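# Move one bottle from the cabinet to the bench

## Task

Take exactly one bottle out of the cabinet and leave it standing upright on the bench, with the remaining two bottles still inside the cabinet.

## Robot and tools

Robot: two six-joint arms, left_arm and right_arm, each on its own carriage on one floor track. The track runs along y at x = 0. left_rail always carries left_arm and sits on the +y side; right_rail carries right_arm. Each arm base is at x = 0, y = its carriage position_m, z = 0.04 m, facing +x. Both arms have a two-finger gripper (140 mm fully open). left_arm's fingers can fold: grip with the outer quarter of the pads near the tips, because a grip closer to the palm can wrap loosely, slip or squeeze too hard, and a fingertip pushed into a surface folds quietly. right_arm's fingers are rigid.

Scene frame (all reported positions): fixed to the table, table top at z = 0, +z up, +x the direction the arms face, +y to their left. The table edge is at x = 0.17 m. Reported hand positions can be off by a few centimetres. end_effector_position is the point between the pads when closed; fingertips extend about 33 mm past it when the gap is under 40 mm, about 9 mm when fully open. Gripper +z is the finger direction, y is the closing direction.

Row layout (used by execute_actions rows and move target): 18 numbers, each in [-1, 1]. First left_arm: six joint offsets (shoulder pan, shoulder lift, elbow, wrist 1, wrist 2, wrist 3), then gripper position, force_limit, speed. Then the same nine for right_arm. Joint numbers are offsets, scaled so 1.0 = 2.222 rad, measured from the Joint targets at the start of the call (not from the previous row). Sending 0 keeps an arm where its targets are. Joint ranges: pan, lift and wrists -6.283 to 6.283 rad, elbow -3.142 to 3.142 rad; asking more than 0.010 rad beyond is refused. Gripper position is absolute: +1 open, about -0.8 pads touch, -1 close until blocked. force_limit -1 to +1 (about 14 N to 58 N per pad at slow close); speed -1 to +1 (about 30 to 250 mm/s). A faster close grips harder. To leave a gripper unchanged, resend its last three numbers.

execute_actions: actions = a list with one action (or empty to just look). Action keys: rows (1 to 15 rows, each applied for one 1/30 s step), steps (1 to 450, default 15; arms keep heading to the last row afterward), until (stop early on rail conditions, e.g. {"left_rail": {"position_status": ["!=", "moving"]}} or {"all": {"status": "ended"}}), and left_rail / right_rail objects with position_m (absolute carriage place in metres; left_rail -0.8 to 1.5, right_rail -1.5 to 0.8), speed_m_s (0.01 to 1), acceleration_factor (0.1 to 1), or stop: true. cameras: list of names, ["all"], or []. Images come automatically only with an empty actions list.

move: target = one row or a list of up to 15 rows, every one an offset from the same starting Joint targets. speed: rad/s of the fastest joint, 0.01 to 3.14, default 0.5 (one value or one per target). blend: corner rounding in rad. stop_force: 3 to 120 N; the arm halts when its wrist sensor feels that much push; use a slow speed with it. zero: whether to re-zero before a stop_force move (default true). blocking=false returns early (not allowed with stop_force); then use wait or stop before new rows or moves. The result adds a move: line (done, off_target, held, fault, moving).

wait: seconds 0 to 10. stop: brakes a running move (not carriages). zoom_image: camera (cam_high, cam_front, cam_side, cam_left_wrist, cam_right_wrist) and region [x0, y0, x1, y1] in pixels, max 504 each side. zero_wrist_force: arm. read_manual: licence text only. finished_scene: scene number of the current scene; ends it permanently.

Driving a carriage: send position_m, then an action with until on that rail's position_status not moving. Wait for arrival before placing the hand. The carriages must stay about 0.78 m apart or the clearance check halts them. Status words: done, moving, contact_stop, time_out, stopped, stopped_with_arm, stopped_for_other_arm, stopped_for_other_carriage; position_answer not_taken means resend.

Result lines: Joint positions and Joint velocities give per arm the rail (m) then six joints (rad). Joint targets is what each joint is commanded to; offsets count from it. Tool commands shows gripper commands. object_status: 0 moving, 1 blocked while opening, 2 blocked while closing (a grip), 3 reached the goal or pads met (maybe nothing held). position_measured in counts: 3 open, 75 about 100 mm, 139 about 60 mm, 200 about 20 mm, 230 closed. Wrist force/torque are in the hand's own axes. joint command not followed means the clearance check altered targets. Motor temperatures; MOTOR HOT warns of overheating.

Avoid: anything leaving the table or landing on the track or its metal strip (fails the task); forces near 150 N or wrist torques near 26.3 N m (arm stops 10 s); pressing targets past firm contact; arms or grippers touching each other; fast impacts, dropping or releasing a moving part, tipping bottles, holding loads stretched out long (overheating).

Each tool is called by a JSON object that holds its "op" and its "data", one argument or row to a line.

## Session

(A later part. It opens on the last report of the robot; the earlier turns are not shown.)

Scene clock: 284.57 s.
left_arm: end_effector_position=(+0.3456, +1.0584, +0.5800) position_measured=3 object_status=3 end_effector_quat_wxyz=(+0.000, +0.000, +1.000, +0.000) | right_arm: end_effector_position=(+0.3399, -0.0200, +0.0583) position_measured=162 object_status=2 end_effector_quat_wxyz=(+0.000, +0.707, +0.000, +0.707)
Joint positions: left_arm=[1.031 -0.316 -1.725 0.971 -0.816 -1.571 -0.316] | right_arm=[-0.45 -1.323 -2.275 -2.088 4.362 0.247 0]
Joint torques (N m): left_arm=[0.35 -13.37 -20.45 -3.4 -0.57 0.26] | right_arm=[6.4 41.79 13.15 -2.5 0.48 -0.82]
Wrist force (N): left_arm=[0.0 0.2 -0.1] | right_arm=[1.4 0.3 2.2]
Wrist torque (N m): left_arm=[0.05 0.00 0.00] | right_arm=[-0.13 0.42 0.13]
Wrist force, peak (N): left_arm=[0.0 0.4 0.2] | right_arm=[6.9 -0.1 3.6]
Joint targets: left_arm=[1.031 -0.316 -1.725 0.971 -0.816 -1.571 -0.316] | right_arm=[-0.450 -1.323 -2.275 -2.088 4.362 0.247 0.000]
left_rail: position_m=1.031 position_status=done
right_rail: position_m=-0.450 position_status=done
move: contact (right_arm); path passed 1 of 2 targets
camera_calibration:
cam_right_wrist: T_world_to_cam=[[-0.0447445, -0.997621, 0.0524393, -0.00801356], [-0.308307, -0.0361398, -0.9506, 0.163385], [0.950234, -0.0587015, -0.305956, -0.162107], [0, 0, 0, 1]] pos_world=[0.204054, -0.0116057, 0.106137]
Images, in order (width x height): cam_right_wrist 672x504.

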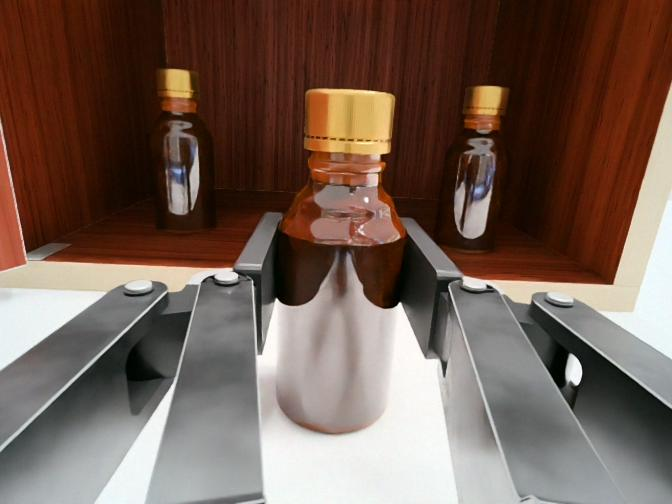

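{"op": "move", "data": {
  "target": [
    [0,0,0,0,0,0,1,1,1,0,0,0,0,0,0,0.39,-0.5,-1],
    [0,0,0,0,0,0,1,1,1,0,0.1485,0.0120,-0.1601,0,0,0.39,-0.5,-1]
  ],
  "speed": [0.1,0.2],
  "cameras": ["cam_front","cam_side","cam_right_wrist"]
}}

Scene clock: 301.27 s.
left_arm: end_effector_position=(+0.3456, +1.0584, +0.5800) position_measured=3 object_status=3 end_effector_quat_wxyz=(+0.000, +0.000, +1.000, +0.000) | right_arm: end_effector_position=(+0.3398, -0.0196, +0.1999) position_measured=80 object_status=3 end_effector_quat_wxyz=(-0.001, +0.707, +0.000, +0.707)
Joint positions: left_arm=[1.031 -0.316 -1.725 0.971 -0.816 -1.571 -0.316] | right_arm=[-0.45 -1.323 -1.945 -2.061 4.007 0.247 0]
Joint torques (N m): left_arm=[0.01 -12.99 -19.72 -3.36 -0.94 0.33] | right_arm=[6.4 36.99 25.06 -2.43 0.44 -0.86]
Wrist force (N): left_arm=[-0.2 0.0 0.1] | right_arm=[-0.1 -0.6 1.5]
Wrist torque (N m): left_arm=[0.01 0.04 0.00] | right_arm=[-0.09 0.45 0.11]
Wrist force, peak (N): left_arm=[-0.2 0.2 0.4] | right_arm=[1.6 0.6 2.6]
Joint targets: left_arm=[1.031 -0.316 -1.725 0.971 -0.816 -1.571 -0.316] | right_arm=[-0.450 -1.323 -1.945 -2.061 4.007 0.247 0.000]
left_rail: position_m=1.031 position_status=done
right_rail: position_m=-0.450 position_status=done
move: done
camera_calibration:
cam_right_wrist: T_world_to_cam=[[-0.0447596, -0.997658, 0.0517203, -0.0147618], [-0.308576, -0.0354334, -0.95054, 0.298026], [0.950146, -0.0585054, -0.306267, -0.118561], [0, 0, 0, 1]] pos_world=[0.203953, -0.0111037, 0.247737]
Images, in order (width x height): cam_front 504x504, cam_side 504x504, cam_right_wrist 672x504.

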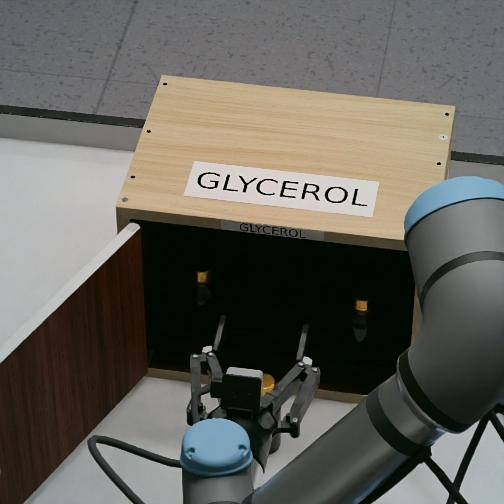

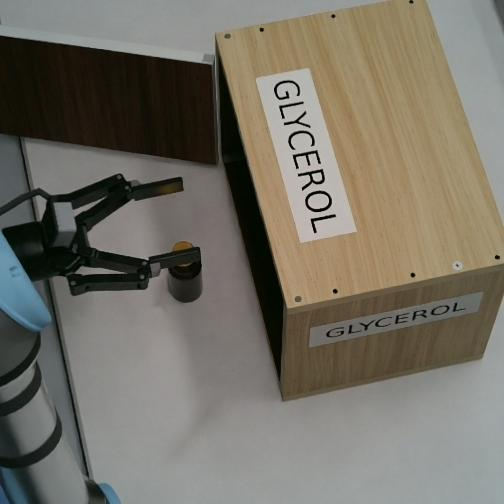

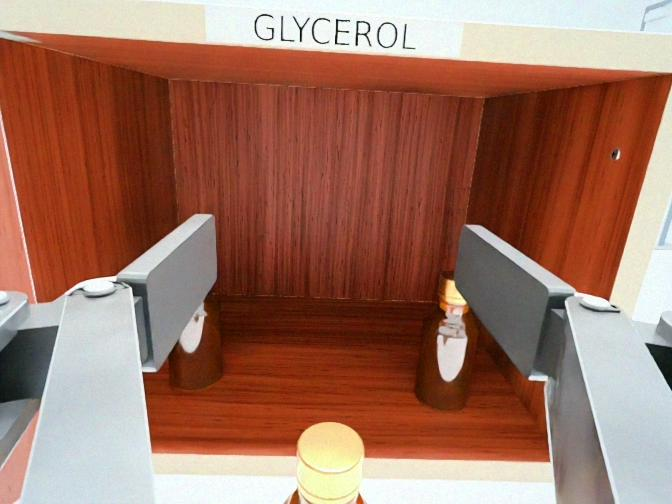

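{"op": "move", "data": {
  "target": [
    [0,0,0,0,0,0,1,1,1,0,-0.1485,-0.0120,0.1601,0,0,0.39,-0.5,-1],
    [0,0,0,0,0,0,1,1,1,0,-0.1485,-0.0120,0.1601,0,0,-1,-0.5,-1]
  ],
  "speed": 0.2
}}

{"op": "move", "data": {
  "target": [0,0,0,0,0,0,1,1,1,0,0.0469,-0.0026,-0.0438,0,0,-1,-0.5,-1],
  "speed": 0.1,
  "cameras": ["cam_side","cam_right_wrist"]
}}

Scene clock: 327.00 s.
left_arm: end_effector_position=(+0.3456, +1.0584, +0.5800) position_measured=3 object_status=3 end_effector_quat_wxyz=(+0.000, +0.000, +1.000, +0.000) | right_arm: end_effector_position=(+0.3399, -0.0200, +0.0583) position_measured=162 object_status=0 end_effector_quat_wxyz=(+0.000, +0.707, +0.000, +0.707)
Joint positions: left_arm=[1.031 -0.316 -1.725 0.971 -0.816 -1.571 -0.316] | right_arm=[-0.45 -1.323 -2.275 -2.088 4.362 0.247 0]
Joint torques (N m): left_arm=[0.19 -13.28 -20.14 -3.22 -0.72 0.25] | right_arm=[5.56 29.44 -2.51 1.82 0.45 -0.97]
Wrist force (N): left_arm=[0.0 0.0 0.0] | right_arm=[2.4 -1.0 -0.2]
Wrist torque (N m): left_arm=[0.00 -0.01 0.00] | right_arm=[-0.07 0.38 0.24]
Wrist force, peak (N): left_arm=[-0.3 0.0 0.2] | right_arm=[2.7 -1.1 -0.6]
Joint targets: left_arm=[1.031 -0.316 -1.725 0.971 -0.816 -1.571 -0.316] | right_arm=[-0.450 -1.323 -2.275 -2.088 4.362 0.247 0.000]
left_rail: position_m=1.031 position_status=done
right_rail: position_m=-0.450 position_status=done
move: done

Scene clock: 328.47 s.
left_arm: end_effector_position=(+0.3456, +1.0584, +0.5800) position_measured=3 object_status=3 end_effector_quat_wxyz=(+0.000, +0.000, +1.000, +0.000) | right_arm: end_effector_position=(+0.3398, -0.0196, +0.0999) position_measured=162 object_status=2 end_effector_quat_wxyz=(-0.001, +0.707, +0.000, +0.707)
Joint positions: left_arm=[1.031 -0.316 -1.725 0.971 -0.816 -1.571 -0.316] | right_arm=[-0.45 -1.323 -2.171 -2.093 4.265 0.247 0]
Joint torques (N m): left_arm=[0.59 -13.23 -20.6 -3.29 -0.91 0.13] | right_arm=[3.61 40.19 -1.14 -2.99 0.5 -0.93]
Wrist force (N): left_arm=[-0.2 0.1 0.1] | right_arm=[-3.9 -0.6 1.1]
Wrist torque (N m): left_arm=[0.02 0.04 0.00] | right_arm=[-0.10 0.66 0.13]
Wrist force, peak (N): left_arm=[0.0 0.3 0.3] | right_arm=[-4.3 0.1 1.5]
Joint targets: left_arm=[1.031 -0.316 -1.725 0.971 -0.816 -1.571 -0.316] | right_arm=[-0.450 -1.323 -2.171 -2.093 4.265 0.247 0.000]
left_rail: position_m=1.031 position_status=done
right_rail: position_m=-0.450 position_status=done
move: done
camera_calibration:
cam_right_wrist: T_world_to_cam=[[-0.0447585, -0.997674, 0.051405, -0.0096477], [-0.308562, -0.0351342, -0.950555, 0.203066], [0.950151, -0.0584071, -0.306272, -0.149162], [0, 0, 0, 1]] pos_world=[0.203953, -0.0112028, 0.147837]
Images, in order (width x height): cam_side 504x504, cam_right_wrist 672x504.

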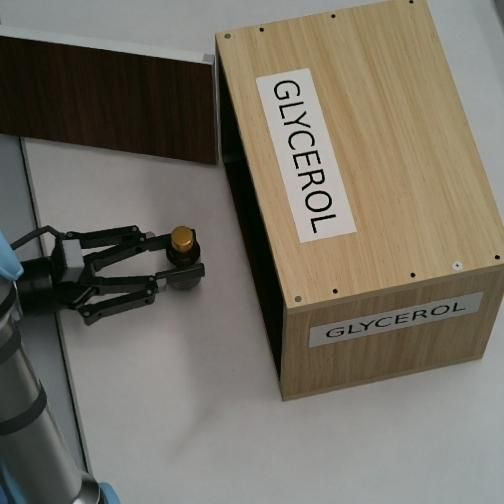

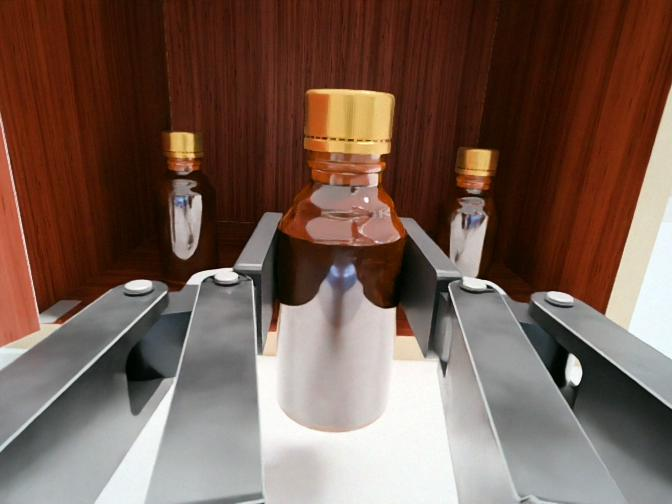

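{"op": "execute_actions", "data": {
  "actions": [
    {"right_rail":{"position_m":-0.8,"speed_m_s":0.2,"acceleration_factor":0.3},"steps":150,"until":{"right_rail":{"position_status":["!=","moving"]}}}
  ]
}}

{"op": "move", "data": {
  "target": [
    [0,0,0,0,0,0,1,1,1,0,-0.0375,0.0021,0.0350,0,0,-1,-0.5,-1],
    [0,0,0,0,0,0,1,1,1,0,-0.0516,0.0029,0.0482,0,0,-1,-0.5,-1]
  ],
  "speed": [0.08,0.015],
  "stop_force": 4,
  "cameras": ["cam_side","cam_right_wrist"]
}}

Scene clock: 335.93 s.
left_arm: end_effector_position=(+0.3456, +1.0584, +0.5800) position_measured=3 object_status=3 end_effector_quat_wxyz=(+0.000, +0.000, +1.000, +0.000) | right_arm: end_effector_position=(+0.3398, -0.3696, +0.1000) position_measured=162 object_status=2 end_effector_quat_wxyz=(-0.001, +0.707, +0.000, +0.707)
Joint positions: left_arm=[1.031 -0.316 -1.725 0.971 -0.816 -1.571 -0.316] | right_arm=[-0.8 -1.323 -2.171 -2.093 4.265 0.247 0]
Joint torques (N m): left_arm=[0.5 -13.36 -20.51 -3.5 -0.75 0.16] | right_arm=[-0.99 40.62 8.69 -1.69 0.37 -0.89]
Wrist force (N): left_arm=[0.1 0.2 0.1] | right_arm=[-3.8 -0.7 1.3]
Wrist torque (N m): left_arm=[0.05 -0.02 0.00] | right_arm=[-0.13 0.66 0.14]
Wrist force, peak (N): left_arm=[-0.1 0.1 0.4] | right_arm=[-4.2 -1.0 1.2]
Joint targets: left_arm=[1.031 -0.316 -1.725 0.971 -0.816 -1.571 -0.316] | right_arm=[-0.800 -1.323 -2.171 -2.093 4.265 0.247 0.000]
Tool commands: left_gripper/position=+1.0 left_gripper/force_limit=+1.0 left_gripper/speed=+1.0 right_gripper/position=-1.0 right_gripper/force_limit=-0.5 right_gripper/speed=-1.0
left_rail: position_m=1.031 position_status=done
right_rail: position_m=-0.800 speed_m_s=0.20 position_status=done

Scene clock: 339.30 s.
left_arm: end_effector_position=(+0.3456, +1.0584, +0.5800) position_measured=3 object_status=3 end_effector_quat_wxyz=(+0.000, +0.000, +1.000, +0.000) | right_arm: end_effector_position=(+0.3399, -0.3700, +0.0586) position_measured=162 object_status=2 end_effector_quat_wxyz=(+0.000, +0.707, +0.000, +0.707)
Joint positions: left_arm=[1.031 -0.316 -1.725 0.971 -0.816 -1.571 -0.316] | right_arm=[-0.8 -1.323 -2.274 -2.088 4.362 0.247 0]
Joint torques (N m): left_arm=[-1.38 -13.31 -21.01 -3.44 -1 0.37] | right_arm=[-0.54 43.04 12.28 -2.86 0.34 -0.87]
Wrist force (N): left_arm=[-0.1 0.3 0.0] | right_arm=[-3.7 -0.7 1.1]
Wrist torque (N m): left_arm=[0.06 0.02 0.00] | right_arm=[-0.13 0.62 0.13]
Wrist force, peak (N): left_arm=[-0.1 0.4 0.2] | right_arm=[-4.2 -0.6 1.3]
Joint targets: left_arm=[1.031 -0.316 -1.725 0.971 -0.816 -1.571 -0.316] | right_arm=[-0.800 -1.323 -2.274 -2.088 4.362 0.247 0.000]
left_rail: position_m=1.031 position_status=done
right_rail: position_m=-0.800 speed_m_s=0.20 position_status=done
move: held (right_arm; a check stopped the path); path passed 1 of 2 targets; limits=held; right_arm: the shoulder lift is farthest, 0.012 rad from its target
joint command not followed: on one or more control steps a check withheld the commanded joint targets of the right arm, and it was not sent them on those steps.
cause: the commanded joint targets, or the way to them, would bring a part of the arm (just beyond joint 6 (wrist 2)) too close to the robot's own body.
camera_calibration:
cam_right_wrist: T_world_to_cam=[[-0.0447445, -0.997621, 0.0524393, -0.357107], [-0.308307, -0.0361398, -0.9506, 0.15109], [0.950234, -0.0587015, -0.305956, -0.182429], [0, 0, 0, 1]] pos_world=[0.203954, -0.361506, 0.106537]
Images, in order (width x height): cam_side 504x504, cam_right_wrist 672x504.

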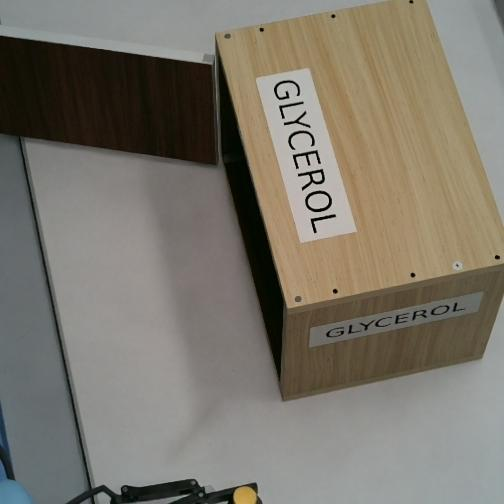

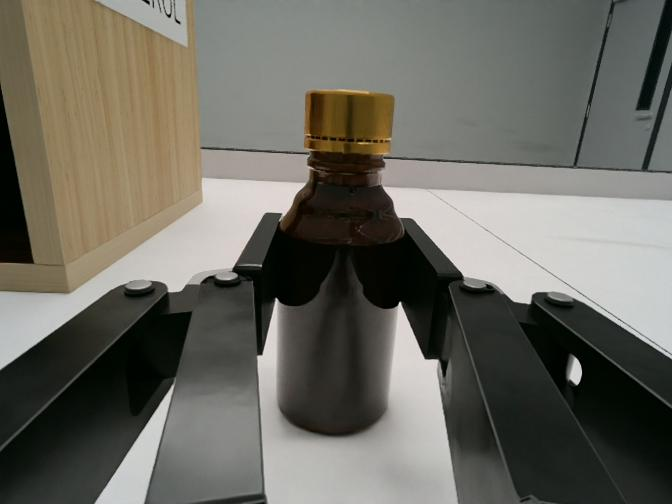

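{"op": "move", "data": {
  "target": [0,0,0,0,0,0,1,1,1,-0.0957,0.0378,0.0177,-0.0556,-0.0957,0,-1,-0.5,-1],
  "speed": 0.15
}}

{"op": "move", "data": {
  "target": [
    [0,0,0,0,0,0,1,1,1,0,-0.0410,0.0026,0.0386,0,0,-1,-0.5,-1],
    [0,0,0,0,0,0,1,1,1,0,-0.0520,0.0039,0.0482,0,0,-1,-0.5,-1]
  ],
  "speed": [0.08,0.015],
  "stop_force": 4,
  "cameras": ["cam_right_wrist"]
}}

Scene clock: 350.23 s.
left_arm: end_effector_position=(+0.3456, +1.0584, +0.5800) position_measured=3 object_status=3 end_effector_quat_wxyz=(+0.000, +0.000, +1.000, +0.000) | right_arm: end_effector_position=(+0.4293, -0.3696, +0.0999) position_measured=162 object_status=2 end_effector_quat_wxyz=(+0.000, +0.707, +0.000, +0.707)
Joint positions: left_arm=[1.031 -0.316 -1.725 0.971 -0.816 -1.571 -0.316] | right_arm=[-0.8 -1.535 -2.19 -2.048 4.238 0.035 0]
Joint torques (N m): left_arm=[0.09 -13.81 -21.04 -3.45 -0.79 -0.07] | right_arm=[-6.34 43.79 21.12 -2.16 -1.1 -0.89]
Wrist force (N): left_arm=[-0.1 0.0 0.3] | right_arm=[-3.7 -1.1 1.3]
Wrist torque (N m): left_arm=[0.01 0.03 0.00] | right_arm=[-0.18 0.63 0.11]
Wrist force, peak (N): left_arm=[-0.1 0.3 0.3] | right_arm=[-4.1 -0.7 1.3]
Joint targets: left_arm=[1.031 -0.316 -1.725 0.971 -0.816 -1.571 -0.316] | right_arm=[-0.800 -1.536 -2.190 -2.048 4.238 0.034 0.000]
left_rail: position_m=1.031 position_status=done
right_rail: position_m=-0.800 speed_m_s=0.20 position_status=done
move: done

Scene clock: 352.97 s.
left_arm: end_effector_position=(+0.3456, +1.0584, +0.5800) position_measured=3 object_status=3 end_effector_quat_wxyz=(+0.000, +0.000, +1.000, +0.000) | right_arm: end_effector_position=(+0.4294, -0.3695, +0.0587) position_measured=162 object_status=2 end_effector_quat_wxyz=(+0.000, +0.707, +0.000, +0.707)
Joint positions: left_arm=[1.031 -0.316 -1.725 0.971 -0.816 -1.571 -0.316] | right_arm=[-0.8 -1.536 -2.29 -2.041 4.331 0.034 0]
Joint torques (N m): left_arm=[0.49 -13.11 -20.88 -3.63 -1.04 0.06] | right_arm=[-4.69 44.17 2.48 -2.2 -1.36 -0.94]
Wrist force (N): left_arm=[0.1 0.0 0.2] | right_arm=[-1.6 -0.5 1.1]
Wrist torque (N m): left_arm=[0.00 -0.02 0.00] | right_arm=[-0.22 0.63 0.10]
Wrist force, peak (N): left_arm=[-0.1 0.3 0.4] | right_arm=[16.5 3.4 -3.1]
Joint targets: left_arm=[1.031 -0.316 -1.725 0.971 -0.816 -1.571 -0.316] | right_arm=[-0.800 -1.536 -2.290 -2.041 4.331 0.034 0.000]
left_rail: position_m=1.031 position_status=done
right_rail: position_m=-0.800 speed_m_s=0.20 position_status=done
move: contact (right_arm); path passed 1 of 2 targets; right_arm: the shoulder lift is farthest, 0.016 rad from its target
camera_calibration:
cam_right_wrist: T_world_to_cam=[[-0.0447072, -0.997634, 0.0522182, -0.352695], [-0.308387, -0.0359356, -0.950582, 0.178793], [0.95021, -0.0586012, -0.30605, -0.267398], [0, 0, 0, 1]] pos_world=[0.293454, -0.361105, 0.106537]
Images, in order (width x height): cam_right_wrist 672x504.

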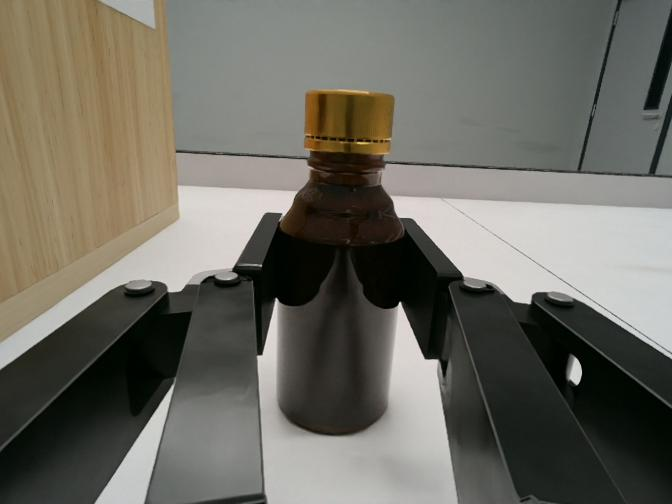

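{"op": "move", "data": {
  "target": [
    [0,0,0,0,0,0,-1,1,0,0,0,0,0,0,0,0.39,-0.5,-1],
    [0,0,0,0,0,0,-1,1,0,0,0.1430,0.0108,-0.1538,0,0,0.39,-0.5,-1]
  ],
  "speed": [0.1,0.25]
}}

{"op": "execute_actions", "data": {
  "actions": [
    {"right_rail":{"position_m":-1.2,"speed_m_s":0.5,"acceleration_factor":0.5},"left_rail":{"position_m":0.5,"speed_m_s":0.5,"acceleration_factor":0.5},"steps":150,"until":{"all":{"status":"ended"}}}
  ],
  "cameras": ["all"]
}}

Scene clock: 392.93 s.
left_arm: end_effector_position=(+0.3456, +1.0584, +0.5800) position_measured=233 object_status=3 end_effector_quat_wxyz=(+0.000, +0.000, +1.000, +0.000) | right_arm: end_effector_position=(+0.4294, -0.3699, +0.1999) position_measured=80 object_status=3 end_effector_quat_wxyz=(+0.000, +0.707, +0.000, +0.707)
Joint positions: left_arm=[1.031 -0.316 -1.725 0.971 -0.816 -1.571 -0.316] | right_arm=[-0.8 -1.536 -1.972 -2.017 3.99 0.034 0]
Joint torques (N m): left_arm=[-0.28 -13.18 -20.46 -3.47 -0.98 0.32] | right_arm=[1.64 37.92 25.47 -2.41 -1.24 -0.84]
Wrist force (N): left_arm=[-0.2 0.2 -0.1] | right_arm=[-0.7 -0.9 0.6]
Wrist torque (N m): left_arm=[0.03 0.03 0.00] | right_arm=[-0.15 0.59 0.10]
Wrist force, peak (N): left_arm=[-0.1 0.4 0.3] | right_arm=[-2.4 -0.1 0.9]
Joint targets: left_arm=[1.031 -0.316 -1.725 0.971 -0.816 -1.571 -0.316] | right_arm=[-0.800 -1.536 -1.972 -2.017 3.989 0.034 0.000]
left_rail: position_m=1.031 position_status=done
right_rail: position_m=-0.800 speed_m_s=0.20 position_status=done
move: done

Scene clock: 395.17 s.
left_arm: end_effector_position=(+0.3456, +0.5273, +0.5800) position_measured=233 object_status=3 end_effector_quat_wxyz=(+0.000, +0.000, +1.000, +0.000) | right_arm: end_effector_position=(+0.4294, -0.7699, +0.2000) position_measured=80 object_status=3 end_effector_quat_wxyz=(+0.000, +0.707, +0.000, +0.707)
Joint positions: left_arm=[0.5 -0.316 -1.725 0.971 -0.816 -1.571 -0.316] | right_arm=[-1.2 -1.536 -1.972 -2.017 3.989 0.034 0]
Joint torques (N m): left_arm=[-0.85 -14.79 -22.39 -3.45 -0.8 0.12] | right_arm=[1.23 25.76 6.01 0.38 1 -0.88]
Wrist force (N): left_arm=[-0.1 -0.1 0.2] | right_arm=[-0.9 -0.6 0.8]
Wrist torque (N m): left_arm=[-0.02 0.01 0.00] | right_arm=[-0.08 0.63 0.10]
Wrist force, peak (N): left_arm=[0.0 1.3 0.2] | right_arm=[-0.5 -2.9 0.6]
Joint targets: left_arm=[0.500 -0.316 -1.725 0.971 -0.816 -1.571 -0.316] | right_arm=[-1.200 -1.536 -1.972 -2.017 3.989 0.034 0.000]
Tool commands: left_gripper/position=-1.0 left_gripper/force_limit=+1.0 left_gripper/speed=+0.0 right_gripper/position=+0.39 right_gripper/force_limit=-0.5 right_gripper/speed=-1.0
left_rail: position_m=0.500 speed_m_s=0.50 position_status=done
right_rail: position_m=-1.200 speed_m_s=0.50 position_status=done
camera_calibration:
cam_left_wrist: T_world_to_cam=[[0.0203141, 0.999083, -0.0376873, -0.500925], [0.928663, -0.00489146, 0.370893, -0.533859], [0.370368, -0.0425331, -0.927911, 0.576667], [0, 0, 0, 1]] pos_world=[0.292372, 0.522382, 0.714221]
cam_right_wrist: T_world_to_cam=[[-0.0448019, -0.997629, 0.0522492, -0.759506], [-0.30839, -0.0359358, -0.950581, 0.298817], [0.950204, -0.0587009, -0.306049, -0.247661], [0, 0, 0, 1]] pos_world=[0.293454, -0.761505, 0.247937]

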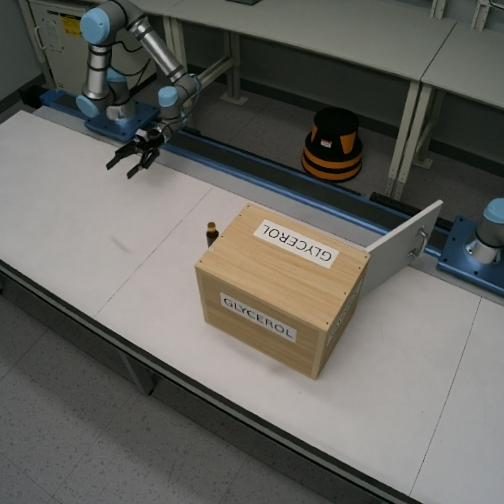

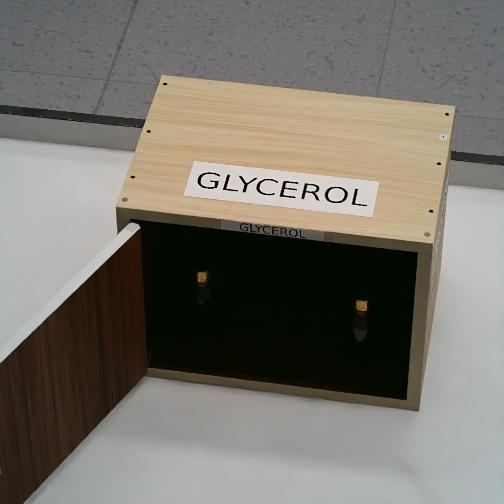

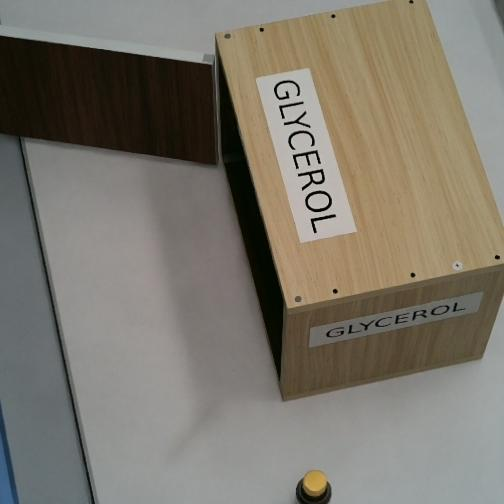

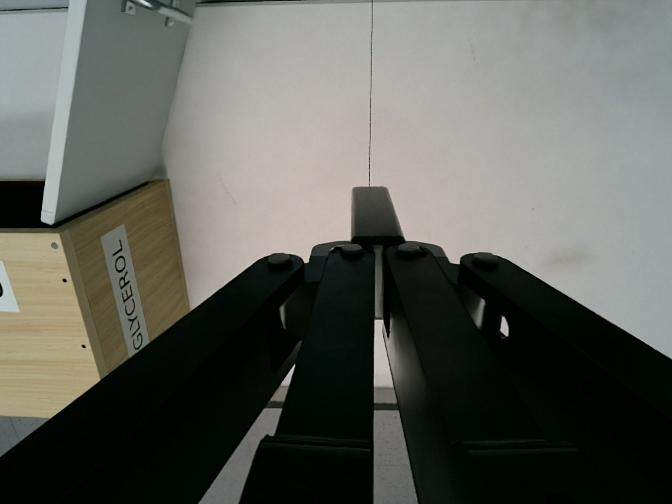

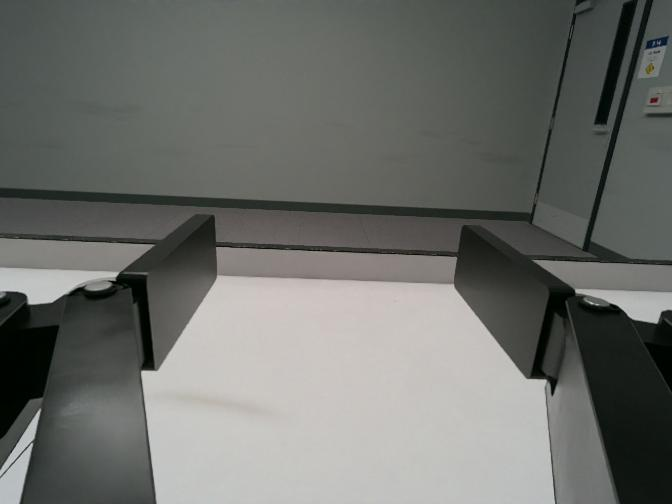

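{"op": "move", "data": {
  "target": [-0.5490,-0.2748,0.5601,-0.2856,0,-0.5490,-1,1,0,0,0,0,0,0,0,0.39,-0.5,-1],
  "speed": 0.6,
  "stop_force": 25,
  "cameras": ["cam_high","cam_left_wrist"]
}}

Scene clock: 401.73 s.
left_arm: end_effector_position=(+0.1400, +0.3099, +0.2453) position_measured=233 object_status=3 end_effector_quat_wxyz=(+0.000, +0.000, +1.000, +0.000) | right_arm: end_effector_position=(+0.4294, -0.7699, +0.2000) position_measured=80 object_status=3 end_effector_quat_wxyz=(+0.000, +0.707, +0.000, +0.707)
Joint positions: left_arm=[0.5 -1.536 -2.336 2.215 -1.451 -1.571 -1.536] | right_arm=[-1.2 -1.536 -1.972 -2.017 3.989 0.034 0]
Joint torques (N m): left_arm=[-6.82 -0.45 -13.42 -5.64 -0.7 -1.43] | right_arm=[1.47 25.74 5.72 2 1.05 -0.83]
Wrist force (N): left_arm=[-1.7 3.2 -0.8] | right_arm=[-0.7 -0.9 0.9]
Wrist torque (N m): left_arm=[0.30 0.12 0.01] | right_arm=[-0.14 0.60 0.10]
Wrist force, peak (N): left_arm=[-1.9 3.2 -1.0] | right_arm=[-1.3 -0.9 1.1]
Joint targets: left_arm=[0.500 -1.536 -2.336 2.215 -1.451 -1.571 -1.536] | right_arm=[-1.200 -1.536 -1.972 -2.017 3.989 0.034 0.000]
left_rail: position_m=0.500 speed_m_s=0.50 position_status=done
right_rail: position_m=-1.200 speed_m_s=0.50 position_status=done
move: done
camera_calibration:
cam_left_wrist: T_world_to_cam=[[0.0202677, 0.999059, -0.0383536, -0.291996], [0.928668, -0.00460159, 0.370884, -0.219936], [0.370358, -0.0431347, -0.927887, 0.333175], [0, 0, 0, 1]] pos_world=[0.0867718, 0.305081, 0.37952]
Images, in order (width x height): cam_high 504x504, cam_left_wrist 672x504.

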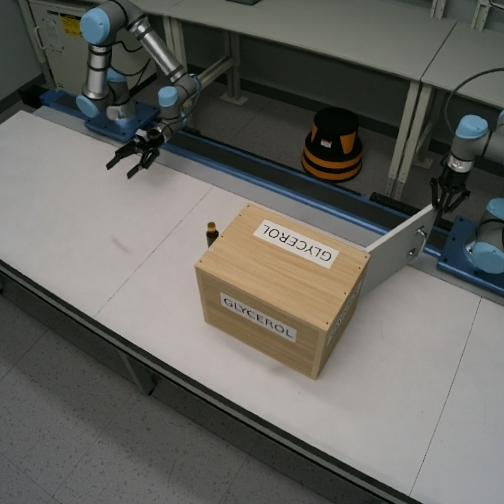

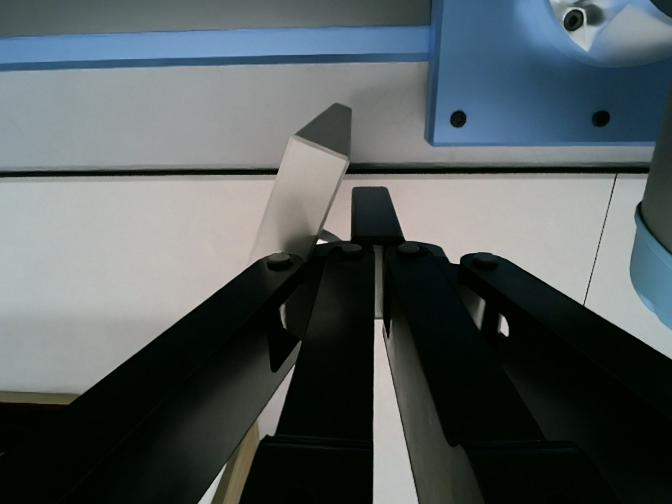

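{"op": "move", "data": {
  "target": [
    [0.0005,0.1356,-0.0511,-0.0845,0,0.0005,-1,1,0,0,0,0,0,0,0,0.39,-0.5,-1],
    [0.0038,0.2893,-0.1566,-0.1327,0,0.0038,-1,1,0,0,0,0,0,0,0,0.39,-0.5,-1],
    [0.0512,0.4373,-0.3113,-0.1260,0,0.0512,-1,1,0,0,0,0,0,0,0,0.39,-0.5,-1],
    [0.1198,0.5676,-0.4904,-0.0772,0,0.1198,-1,1,0,0,0,0,0,0,0,0.39,-0.5,-1],
    [0.1639,0.6410,-0.6073,-0.0337,0,0.1639,-1,1,0,0,0,0,0,0,0,0.39,-0.5,-1],
    [0.1799,0.6668,-0.6509,-0.0159,0,0.1799,-1,1,0,0,0,0,0,0,0,0.39,-0.5,-1]
  ],
  "speed": [0.2,0.3,0.3,0.3,0.12,0.06],
  "blend": [0.04,0.04,0.04,0.04,0.02,0],
  "stop_force": 25,
  "cameras": ["cam_high","cam_front","cam_side","cam_left_wrist"]
}}

Scene clock: 417.50 s.
left_arm: end_effector_position=(+0.4271, -0.1419, +0.2455) position_measured=233 object_status=3 end_effector_quat_wxyz=(+0.000, +0.000, +1.000, +0.000) | right_arm: end_effector_position=(+0.4294, -0.7699, +0.2000) position_measured=80 object_status=3 end_effector_quat_wxyz=(+0.000, +0.707, +0.000, +0.707)
Joint positions: left_arm=[0.5 -1.157 -0.888 0.826 -1.509 -1.571 -1.157] | right_arm=[-1.2 -1.536 -1.972 -2.017 3.989 0.034 0]
Joint torques (N m): left_arm=[-6.67 -57.52 -13.38 -4.97 -2.31 -1.41] | right_arm=[1.56 25.57 5.86 2 0.79 -1.04]
Wrist force (N): left_arm=[0.8 1.0 -0.2] | right_arm=[-0.8 -0.8 0.9]
Wrist torque (N m): left_arm=[0.24 -0.15 0.05] | right_arm=[-0.11 0.62 0.10]
Wrist force, peak (N): left_arm=[23.9 -5.6 0.5] | right_arm=[-1.0 -1.2 1.2]
Joint targets: left_arm=[0.500 -1.157 -0.888 0.826 -1.509 -1.571 -1.157] | right_arm=[-1.200 -1.536 -1.972 -2.017 3.989 0.034 0.000]
left_rail: position_m=0.500 speed_m_s=0.50 position_status=done
right_rail: position_m=-1.200 speed_m_s=0.50 position_status=done
move: contact (left_arm); path passed 5 of 6 targets; left_arm: the elbow is farthest, 0.057 rad from its target
camera_calibration:
cam_left_wrist: T_world_to_cam=[[0.0205245, 0.999049, -0.0384641, 0.153515], [0.928663, -0.00479886, 0.370892, -0.488778], [0.370355, -0.0433325, -0.927879, 0.207604], [0, 0, 0, 1]] pos_world=[0.373872, -0.146719, 0.37982]
Images, in order (width x height): cam_high 504x504, cam_front 504x504, cam_side 504x504, cam_left_wrist 672x504.

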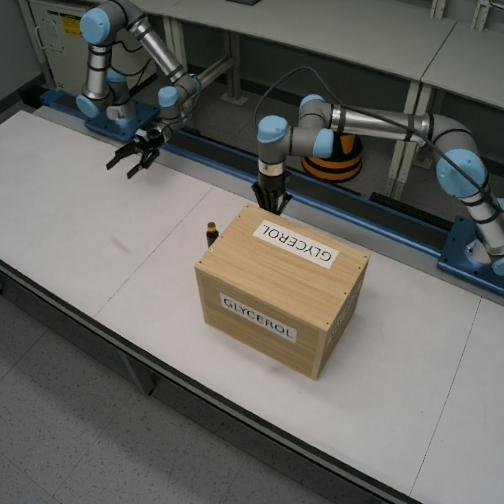

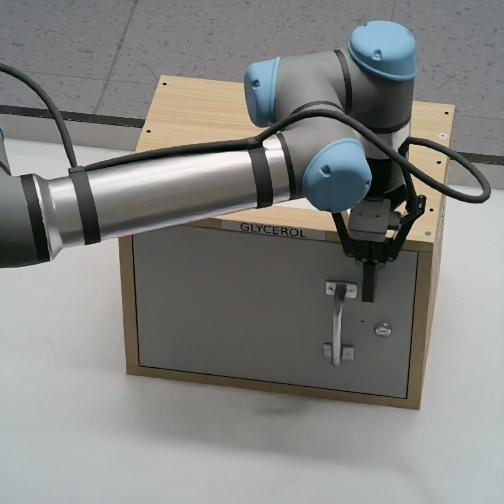

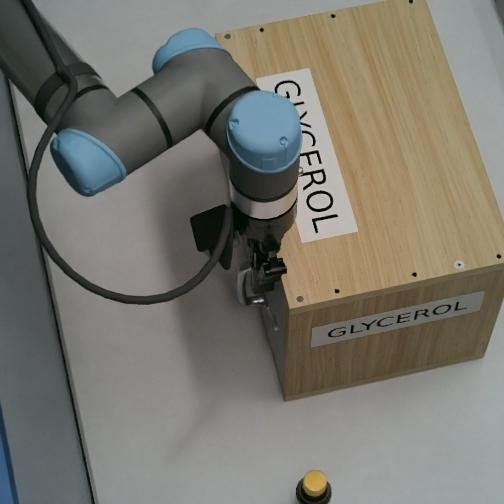

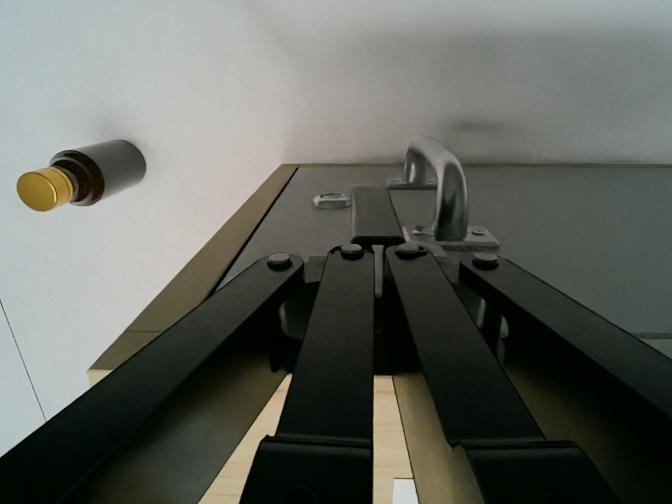

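{"op": "move", "data": {
  "target": [-0.0507,-0.0840,0.1350,-0.0509,0,-0.0507,-1,1,0,0,0,0,0,0,0,0.39,-0.5,-1],
  "speed": 0.3,
  "cameras": ["cam_high","cam_front"]
}}

Scene clock: 422.13 s.
left_arm: end_effector_position=(+0.3329, -0.1232, +0.2451) position_measured=233 object_status=3 end_effector_quat_wxyz=(+0.000, +0.000, +1.000, +0.000) | right_arm: end_effector_position=(+0.4294, -0.7699, +0.2000) position_measured=80 object_status=3 end_effector_quat_wxyz=(+0.000, +0.707, +0.000, +0.707)
Joint positions: left_arm=[0.5 -1.27 -1.075 1.126 -1.622 -1.571 -1.27] | right_arm=[-1.2 -1.536 -1.972 -2.017 3.989 0.034 0]
Joint torques (N m): left_arm=[-6.52 -49.59 -14.21 -5.07 -2.08 -1.66] | right_arm=[1.49 26.15 5.96 2.07 0.79 -1.07]
Wrist force (N): left_arm=[0.5 0.8 -0.4] | right_arm=[-0.9 -1.0 0.5]
Wrist torque (N m): left_arm=[0.21 -0.08 0.04] | right_arm=[-0.16 0.63 0.10]
Wrist force, peak (N): left_arm=[1.3 1.0 -0.4] | right_arm=[-1.2 -1.2 1.2]
Joint targets: left_arm=[0.500 -1.270 -1.075 1.126 -1.623 -1.571 -1.270] | right_arm=[-1.200 -1.536 -1.972 -2.017 3.989 0.034 0.000]
left_rail: position_m=0.500 speed_m_s=0.50 position_status=done
right_rail: position_m=-1.200 speed_m_s=0.50 position_status=done
move: done
Images, in order (width x height): cam_high 504x504, cam_front 504x504.

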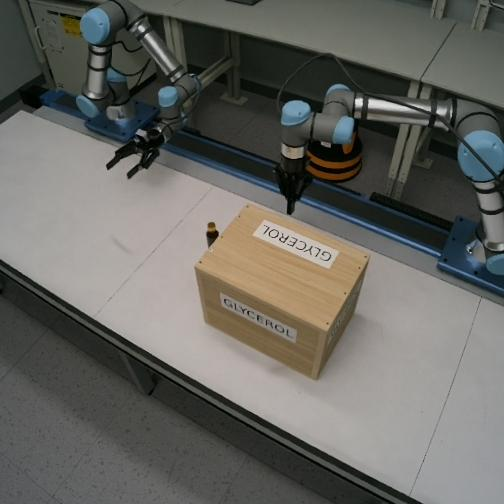

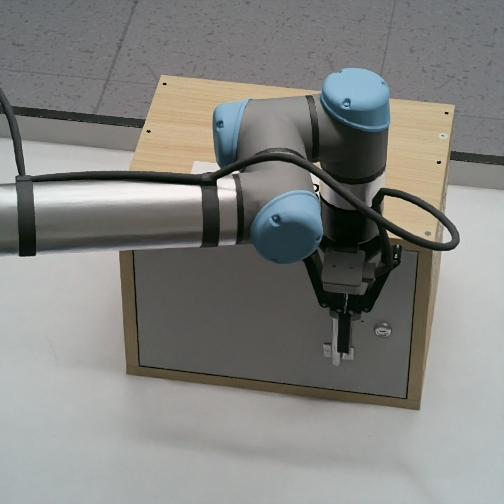

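Door closed, bottle standing clear.

{"op": "finished_scene", "data": {
  "scene": 1
}}

The scene is finished: the task was done.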